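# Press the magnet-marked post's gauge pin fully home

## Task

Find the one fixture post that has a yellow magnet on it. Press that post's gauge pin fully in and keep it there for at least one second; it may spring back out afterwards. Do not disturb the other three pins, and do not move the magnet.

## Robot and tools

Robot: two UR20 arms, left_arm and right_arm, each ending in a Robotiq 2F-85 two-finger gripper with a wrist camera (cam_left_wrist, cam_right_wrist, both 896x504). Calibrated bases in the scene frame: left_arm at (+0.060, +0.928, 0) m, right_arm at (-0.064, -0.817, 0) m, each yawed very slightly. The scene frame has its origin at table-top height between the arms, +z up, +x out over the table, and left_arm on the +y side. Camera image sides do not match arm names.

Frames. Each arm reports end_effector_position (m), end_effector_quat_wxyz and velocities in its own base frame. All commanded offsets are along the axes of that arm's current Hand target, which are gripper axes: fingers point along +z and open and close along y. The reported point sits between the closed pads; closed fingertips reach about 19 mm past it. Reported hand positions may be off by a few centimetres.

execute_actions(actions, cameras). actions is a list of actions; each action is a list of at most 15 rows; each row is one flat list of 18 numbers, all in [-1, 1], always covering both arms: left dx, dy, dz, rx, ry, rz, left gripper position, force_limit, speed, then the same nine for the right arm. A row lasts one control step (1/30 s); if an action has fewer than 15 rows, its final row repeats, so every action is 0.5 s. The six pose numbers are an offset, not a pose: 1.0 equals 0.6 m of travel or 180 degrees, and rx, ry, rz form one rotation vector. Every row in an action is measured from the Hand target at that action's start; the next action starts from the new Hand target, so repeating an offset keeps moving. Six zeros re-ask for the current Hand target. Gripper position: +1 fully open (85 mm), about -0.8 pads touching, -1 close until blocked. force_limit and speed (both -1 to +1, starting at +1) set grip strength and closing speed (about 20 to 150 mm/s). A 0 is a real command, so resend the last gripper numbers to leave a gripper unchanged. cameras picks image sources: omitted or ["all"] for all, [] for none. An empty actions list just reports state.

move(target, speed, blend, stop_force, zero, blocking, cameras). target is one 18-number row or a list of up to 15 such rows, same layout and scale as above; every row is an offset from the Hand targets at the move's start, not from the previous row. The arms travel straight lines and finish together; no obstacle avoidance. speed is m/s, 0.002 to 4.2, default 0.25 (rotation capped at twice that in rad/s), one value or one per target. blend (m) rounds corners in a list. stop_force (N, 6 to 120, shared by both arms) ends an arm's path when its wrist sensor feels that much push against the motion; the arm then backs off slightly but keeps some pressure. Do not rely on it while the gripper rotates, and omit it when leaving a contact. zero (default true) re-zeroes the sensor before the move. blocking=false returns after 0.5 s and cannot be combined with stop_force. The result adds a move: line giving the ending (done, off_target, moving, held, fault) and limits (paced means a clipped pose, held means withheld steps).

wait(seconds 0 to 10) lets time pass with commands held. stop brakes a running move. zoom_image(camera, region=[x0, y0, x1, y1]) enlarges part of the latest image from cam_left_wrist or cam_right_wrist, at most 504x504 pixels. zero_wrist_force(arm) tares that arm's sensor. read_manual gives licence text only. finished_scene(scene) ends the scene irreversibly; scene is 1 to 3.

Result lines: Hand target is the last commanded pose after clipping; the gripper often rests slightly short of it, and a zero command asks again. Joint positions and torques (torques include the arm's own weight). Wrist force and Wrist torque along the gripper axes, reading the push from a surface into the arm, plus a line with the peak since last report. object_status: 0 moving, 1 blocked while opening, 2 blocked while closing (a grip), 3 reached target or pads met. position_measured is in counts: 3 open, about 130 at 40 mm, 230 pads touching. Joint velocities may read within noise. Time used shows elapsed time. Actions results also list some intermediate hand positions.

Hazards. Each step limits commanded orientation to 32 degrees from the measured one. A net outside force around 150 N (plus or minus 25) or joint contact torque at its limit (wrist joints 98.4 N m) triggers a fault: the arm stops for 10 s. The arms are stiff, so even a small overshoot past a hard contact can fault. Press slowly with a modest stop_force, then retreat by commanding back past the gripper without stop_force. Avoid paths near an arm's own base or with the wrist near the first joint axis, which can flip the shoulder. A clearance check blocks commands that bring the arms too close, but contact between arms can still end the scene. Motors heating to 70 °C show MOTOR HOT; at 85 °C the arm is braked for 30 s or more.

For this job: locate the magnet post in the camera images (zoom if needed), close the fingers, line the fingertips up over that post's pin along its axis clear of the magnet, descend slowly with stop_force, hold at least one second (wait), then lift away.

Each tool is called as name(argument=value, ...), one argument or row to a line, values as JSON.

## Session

execute_actions(
  actions=[],
)

Scene clock: 0.00 s.
left_arm: end_effector_position=(+0.3071, -0.4220, +0.1602) position_measured=3 object_status=3 end_effector_quat_wxyz=(+0.066, +0.956, -0.074, +0.275) | right_arm: end_effector_position=(+0.4900, -0.3027, +0.2369) position_measured=3 object_status=3 end_effector_quat_wxyz=(+0.548, -0.467, -0.511, -0.471)
Joint positions: left_arm=[-1.763 -1.739 2.857 -2.766 -1.003 1.555] | right_arm=[2.511 -2.074 -2.06 -2.212 2.389 -0.015]
Joint velocities: within noise
Joint torques (N m): no reading
Motor temperatures (°C): left_arm=[24 35 26 38 34 33] | right_arm=[28 35 35 36 33 38]
Wrist force (N): no reading
Wrist torque (N m): no reading
Wrist force, peak (N): no reading
Hand target: left_arm +0.3071, -0.4220, +0.1602; +0.066, +0.956, -0.074, +0.275 | right_arm +0.4900, -0.3027, +0.2369; +0.548, -0.467, -0.511, -0.471
Tool commands: left_gripper/position=+1.0 left_gripper/force_limit=+1.0 left_gripper/speed=+1.0 right_gripper/position=+1.0 right_gripper/force_limit=+1.0 right_gripper/speed=+1.0
camera_calibration:
cam_left_wrist: T_world_to_cam=[[-0.285835, -0.958093, 0.0188626, -0.30276], [-0.929607, 0.27245, -0.248197, 0.463413], [0.232657, -0.0884782, -0.968526, 0.172428], [0, 0, 0, 1]] pos_world=[0.304136, -0.401073, 0.28773]
cam_right_wrist: T_world_to_cam=[[0.978979, 0.0562001, -0.196068, -0.399553], [-0.174505, -0.266853, -0.947807, 0.238768], [-0.105588, 0.962097, -0.251436, 0.530477], [0, 0, 0, 1]] pos_world=[0.488832, -0.424199, 0.281347]

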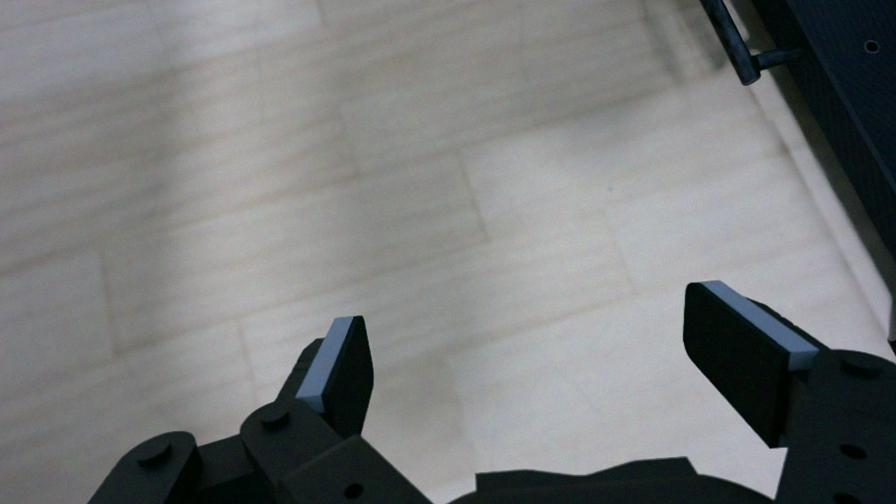

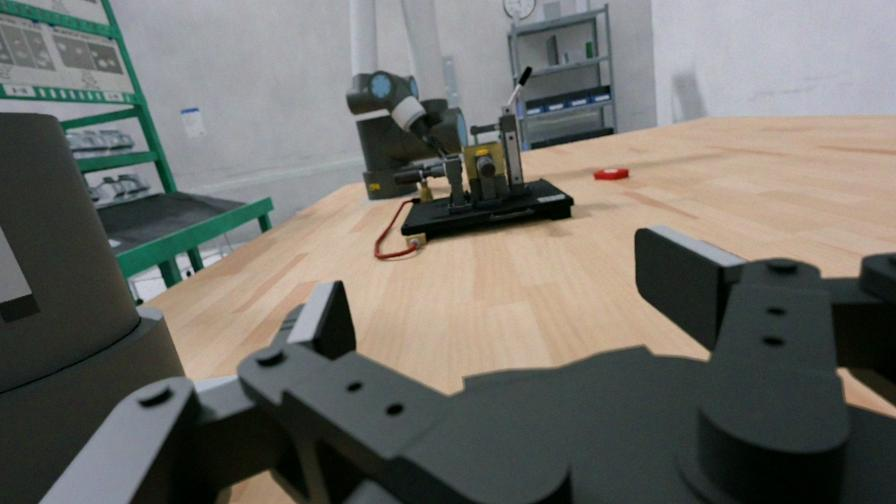

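zoom_image(
  camera="cam_right_wrist",
  region=[360, 50, 600, 270],
)

Scaled by 2.100 from the camera's 896x504 image, which has a finer 1280x720 frame.

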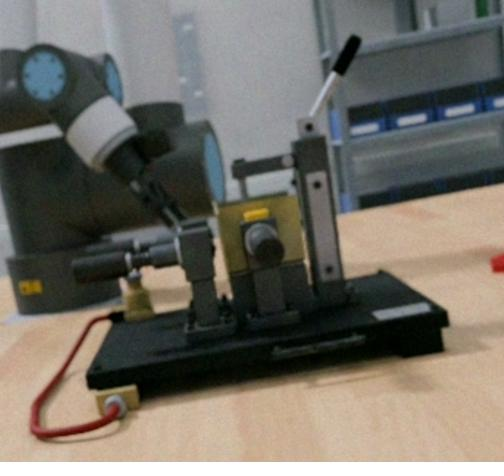

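move(
  target=[0,0,0,0,0,0,1,1,1,0.172,0.505,0.618,0,0,0,-1,-1,0],
  speed=0.7,
  cameras=[],
)

move(
  target=[0,0,0,0,0,0,1,1,1,-0.123,-0.447,0.723,-0.133,-0.078,0,-1,-1,0],
  speed=0.6,
  cameras=["cam_right_wrist"],
)

Scene clock: 2.97 s.
left_arm: end_effector_position=(+0.3071, -0.4220, +0.1602) position_measured=3 object_status=3 end_effector_quat_wxyz=(+0.066, +0.956, -0.074, +0.275) | right_arm: end_effector_position=(+0.7496, +0.0979, +0.3466) position_measured=232 object_status=3 end_effector_quat_wxyz=(+0.548, -0.467, -0.511, -0.471)
Joint positions: left_arm=[-1.763 -1.739 2.857 -2.766 -1.003 1.555] | right_arm=[3.098 -1.987 -1.986 -2.564 2.971 -0.219]
Joint velocities: within noise
Joint torques (N m): left_arm=[1.35 -12.12 -56.96 -8.88 3.25 -1.03] | right_arm=[19.97 123.64 74.98 -7.3 3.5 -6.82]
Motor temperatures (°C): left_arm=[24 35 26 38 34 33] | right_arm=[28 35 35 36 33 38]
Wrist force (N): left_arm=[-0.2 -0.1 -0.2] | right_arm=[-0.7 -1.1 1.6]
Wrist torque (N m): left_arm=[-0.01 0.02 0.00] | right_arm=[-0.13 0.04 -0.08]
Wrist force, peak (N): left_arm=[0.1 -0.4 -0.4] | right_arm=[1.3 3.2 5.4]
Hand target: left_arm +0.3071, -0.4220, +0.1602; +0.066, +0.956, -0.074, +0.275 | right_arm +0.7496, +0.0979, +0.3466; +0.548, -0.467, -0.511, -0.471
Off the commanded pose: left_arm 0.000 m, 0 deg | right_arm 0.000 m, 0 deg.
move: done
No camera images: "cameras" was empty.

Scene clock: 4.90 s.
left_arm: end_effector_position=(+0.3071, -0.4220, +0.1602) position_measured=3 object_status=3 end_effector_quat_wxyz=(+0.066, +0.956, -0.074, +0.275) | right_arm: end_effector_position=(+0.4288, +0.4984, +0.2995) position_measured=232 object_status=3 end_effector_quat_wxyz=(-0.373, +0.623, +0.465, +0.506)
Joint positions: left_arm=[-1.763 -1.739 2.857 -2.766 -1.003 1.555] | right_arm=[4.201 -1.453 -2.579 -2.467 4.501 -0.052]
Joint velocities: within noise
Joint torques (N m): left_arm=[7.77 -8.27 -59.73 -8.22 3.77 -0.82] | right_arm=[25.89 50.31 53.21 -0.33 5.51 5.58]
Motor temperatures (°C): left_arm=[24 35 26 38 34 33] | right_arm=[28 35 35 36 33 38]
Wrist force (N): left_arm=[0.4 -0.1 -0.2] | right_arm=[-0.2 -0.2 1.1]
Wrist torque (N m): left_arm=[-0.01 -0.07 0.00] | right_arm=[0.20 0.15 -0.13]
Wrist force, peak (N): left_arm=[-0.1 -0.5 -0.3] | right_arm=[-0.5 -5.2 4.1]
Hand target: left_arm +0.3071, -0.4220, +0.1602; +0.066, +0.956, -0.074, +0.275 | right_arm +0.4287, +0.4984, +0.2996; -0.373, +0.623, +0.465, +0.506
Off the commanded pose: left_arm 0.000 m, 0 deg | right_arm 0.000 m, 0 deg.
move: done
camera_calibration:
cam_right_wrist: T_world_to_cam=[[0.912911, -0.383421, -0.139939, -0.141795], [-0.302438, -0.405212, -0.862748, 0.599548], [0.274091, 0.829935, -0.485883, -0.257564], [0, 0, 0, 1]] pos_world=[0.381368, 0.402338, 0.372271]
Images, in order (width x height): cam_right_wrist 896x504.

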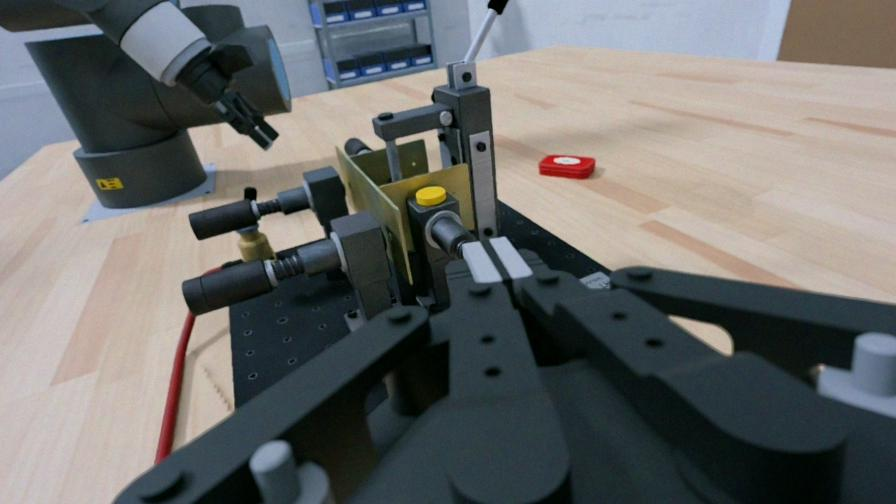

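move(
  target=[0,0,0,0,0,0,1,1,1,-0.189,0.083,0.216,0.089,0,0,-1,-1,0],
  speed=0.35,
  cameras=["cam_right_wrist"],
)

zoom_image(
  camera="cam_right_wrist",
  region=[352, 100, 652, 350],
)

Scene clock: 6.83 s.
left_arm: end_effector_position=(+0.3071, -0.4220, +0.1602) position_measured=3 object_status=3 end_effector_quat_wxyz=(+0.066, +0.956, -0.074, +0.275) | right_arm: end_effector_position=(+0.5068, +0.5823, +0.1619) position_measured=232 object_status=3 end_effector_quat_wxyz=(-0.456, +0.565, +0.531, +0.436)
Joint positions: left_arm=[-1.763 -1.739 2.857 -2.766 -1.003 1.555] | right_arm=[3.971 -1.9 -2.402 -2.253 3.998 -0.127]
Joint velocities: within noise
Joint torques (N m): left_arm=[4.09 -9.73 -60.9 -7.79 3.59 -0.89] | right_arm=[-10.89 91.34 50 6.06 -4.61 -7.64]
Motor temperatures (°C): left_arm=[24 35 26 38 34 33] | right_arm=[28 35 35 36 33 38]
Wrist force (N): left_arm=[0.1 0.2 -0.2] | right_arm=[0.0 -1.0 1.1]
Wrist torque (N m): left_arm=[0.03 -0.02 0.00] | right_arm=[0.22 0.05 -0.10]
Wrist force, peak (N): left_arm=[0.4 0.1 -0.4] | right_arm=[-2.9 1.7 3.0]
Hand target: left_arm +0.3071, -0.4220, +0.1602; +0.066, +0.956, -0.074, +0.275 | right_arm +0.5069, +0.5823, +0.1618; -0.456, +0.565, +0.531, +0.436
Off the commanded pose: left_arm 0.000 m, 0 deg | right_arm 0.000 m, 0 deg.
move: done
camera_calibration:
cam_right_wrist: T_world_to_cam=[[0.972742, -0.121533, -0.197489, -0.373617], [-0.23158, -0.465209, -0.854372, 0.536031], [0.0119603, 0.876818, -0.480673, -0.31084], [0, 0, 0, 1]] pos_world=[0.491285, 0.47651, 0.234772]
Images, in order (width x height): cam_right_wrist 896x504.

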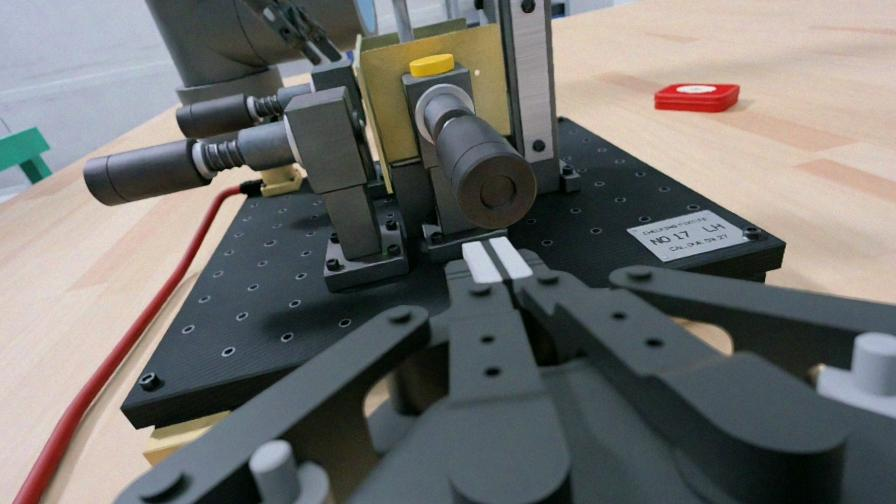

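Scaled by 1.680 from the camera's 896x504 image, which has a finer 1280x720 frame.

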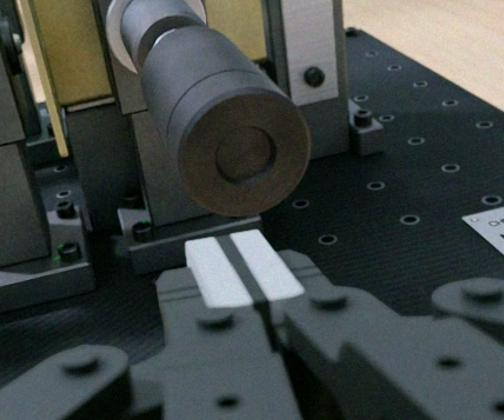

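move(
  target=[0,0,0,0,0,0,1,1,1,0.0148,0.0253,0.0892,0,0,0,-1,-1,0],
  speed=0.12,
  cameras=[],
)

move(
  target=[
    [0,0,0,0,0,0,1,1,1,0.00267,-0.00078,0.01303,0,0,0,-1,-1,0],
    [0,0,0,0,0,0,1,1,1,0.0113,-0.0033,0.0554,0,0,0,-1,-1,0],
  ],
  speed=[0.03,0.008],
  stop_force=20,
  cameras=["cam_right_wrist"],
)

wait(
  seconds=1.1,
  cameras=["cam_right_wrist"],
)

zoom_image(
  camera="cam_right_wrist",
  region=[352, 50, 652, 300],
)

Scene clock: 8.70 s.
left_arm: end_effector_position=(+0.3071, -0.4220, +0.1602) position_measured=3 object_status=3 end_effector_quat_wxyz=(+0.066, +0.956, -0.074, +0.275) | right_arm: end_effector_position=(+0.5229, +0.6361, +0.1588) position_measured=232 object_status=3 end_effector_quat_wxyz=(-0.456, +0.565, +0.531, +0.436)
Joint positions: left_arm=[-1.763 -1.739 2.857 -2.766 -1.003 1.555] | right_arm=[4.014 -1.932 -2.347 -2.266 4.039 -0.112]
Joint velocities: within noise
Joint torques (N m): left_arm=[4.16 -7.4 -61.13 -7.26 4.04 -0.8] | right_arm=[25.68 86.76 56.1 -1.08 4.95 6.08]
Motor temperatures (°C): left_arm=[24 35 26 38 34 33] | right_arm=[28 35 35 36 33 38]
Wrist force (N): left_arm=[0.0 0.1 -0.2] | right_arm=[-0.5 -2.5 -8.2]
Wrist torque (N m): left_arm=[0.02 0.00 0.00] | right_arm=[0.34 -0.19 -0.12]
Wrist force, peak (N): left_arm=[0.3 -0.3 0.0] | right_arm=[-0.9 -2.2 -8.5]
Hand target: left_arm +0.3071, -0.4220, +0.1602; +0.066, +0.956, -0.074, +0.275 | right_arm +0.5230, +0.6363, +0.1588; -0.456, +0.565, +0.531, +0.436
Off the commanded pose: left_arm 0.000 m, 0 deg | right_arm 0.000 m, 0 deg.
move: done
No camera images: "cameras" was empty.

Scene clock: 10.80 s.
left_arm: end_effector_position=(+0.3071, -0.4220, +0.1602) position_measured=3 object_status=3 end_effector_quat_wxyz=(+0.066, +0.956, -0.074, +0.275) | right_arm: end_effector_position=(+0.5225, +0.6495, +0.1588) position_measured=232 object_status=3 end_effector_quat_wxyz=(-0.456, +0.565, +0.531, +0.436)
Joint positions: left_arm=[-1.763 -1.739 2.857 -2.766 -1.003 1.555] | right_arm=[4.029 -1.937 -2.338 -2.267 4.054 -0.107]
Joint velocities: within noise
Joint torques (N m): left_arm=[8.55 -10.49 -63.95 -6.53 3.72 -0.66] | right_arm=[-1.43 127.61 48.46 9.46 -5.89 -6.82]
Motor temperatures (°C): left_arm=[24 35 26 38 34 33] | right_arm=[28 35 35 36 33 38]
Wrist force (N): left_arm=[-0.2 -0.2 0.1] | right_arm=[2.2 3.3 -30.8]
Wrist torque (N m): left_arm=[-0.03 0.03 0.00] | right_arm=[0.37 0.03 -0.06]
Wrist force, peak (N): left_arm=[-0.2 0.0 -0.4] | right_arm=[5.0 5.5 -57.5]
Hand target: left_arm +0.3071, -0.4220, +0.1602; +0.066, +0.956, -0.074, +0.275 | right_arm +0.5225, +0.6495, +0.1588; -0.456, +0.565, +0.531, +0.436 (not the last commanded pose)
Off the commanded pose: left_arm 0.000 m, 0 deg | right_arm 0.021 m, 0 deg.
move: contact (right_arm); path passed 1 of 2 targets
camera_calibration:
cam_right_wrist: T_world_to_cam=[[0.972743, -0.121366, -0.197589, -0.381389], [-0.231588, -0.465249, -0.854348, 0.568347], [0.0117605, 0.87682, -0.480674, -0.371427], [0, 0, 0, 1]] pos_world=[0.506985, 0.54381, 0.231672]
Images, in order (width x height): cam_right_wrist 896x504.

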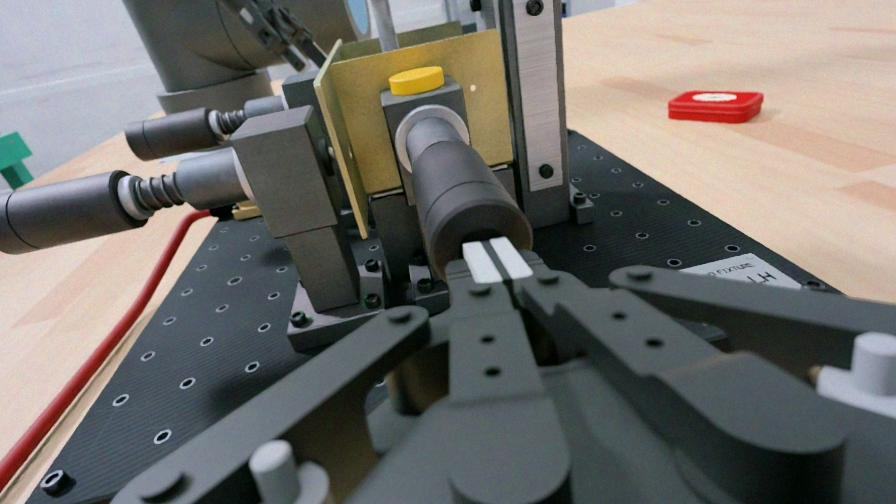

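Scene clock: 11.90 s.
left_arm: end_effector_position=(+0.3071, -0.4220, +0.1602) position_measured=3 object_status=3 end_effector_quat_wxyz=(+0.066, +0.956, -0.074, +0.275) | right_arm: end_effector_position=(+0.5225, +0.6495, +0.1588) position_measured=232 object_status=3 end_effector_quat_wxyz=(-0.456, +0.565, +0.531, +0.436)
Joint positions: left_arm=[-1.763 -1.739 2.857 -2.766 -1.003 1.555] | right_arm=[4.029 -1.937 -2.338 -2.267 4.054 -0.107]
Joint velocities: within noise
Joint torques (N m): left_arm=[12.26 -10.7 -64.78 -7.54 3.64 -1.31] | right_arm=[-2.06 132.35 49.78 6.38 -4.93 -7.35]
Motor temperatures (°C): left_arm=[24 35 26 38 34 33] | right_arm=[28 35 35 36 33 38]
Wrist force (N): left_arm=[0.0 0.1 -0.2] | right_arm=[0.3 3.4 -28.5]
Wrist torque (N m): left_arm=[0.02 0.01 0.00] | right_arm=[0.37 0.06 -0.07]
Wrist force, peak (N): left_arm=[0.4 0.1 -0.3] | right_arm=[2.6 3.0 -31.0]
Hand target: left_arm +0.3071, -0.4220, +0.1602; +0.066, +0.956, -0.074, +0.275 | right_arm +0.5225, +0.6495, +0.1588; -0.456, +0.565, +0.531, +0.436 (not the last commanded pose)
Tool commands: left_gripper/position=+1.0 left_gripper/force_limit=+1.0 left_gripper/speed=+1.0 right_gripper/position=-1.0 right_gripper/force_limit=-1.0 right_gripper/speed=+0.0
Off the commanded pose: left_arm 0.000 m, 0 deg | right_arm 0.021 m, 0 deg.
wait: 1.10 s; at rest by 0.17 s
camera_calibration:
cam_right_wrist: T_world_to_cam=[[0.972762, -0.12141, -0.19747, -0.381395], [-0.231505, -0.465241, -0.854375, 0.568346], [0.0118588, 0.876818, -0.480675, -0.37134], [0, 0, 0, 1]] pos_world=[0.506985, 0.54371, 0.231772]
Images, in order (width x height): cam_right_wrist 896x504.

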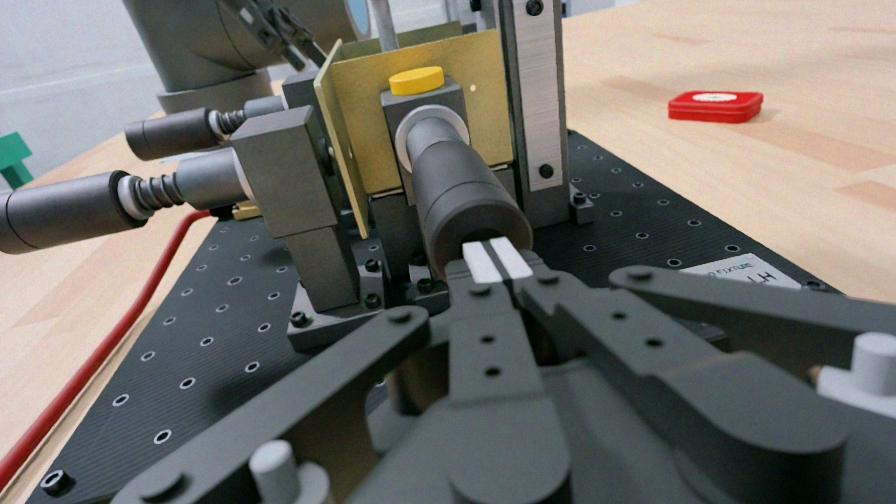

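Scaled by 1.680 from the camera's 896x504 image, which has a finer 1280x720 frame.

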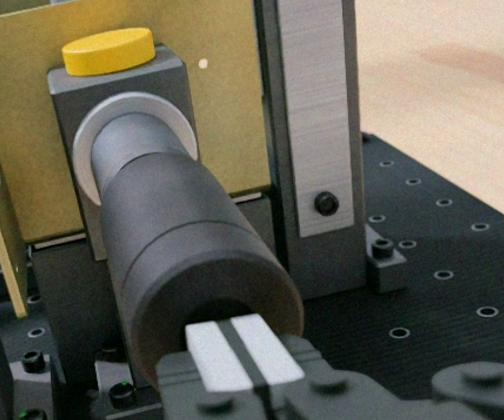

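Full depth, held at 28 N for over a second.

finished_scene(
  scene=3,
)

The scene is finished: the task was done.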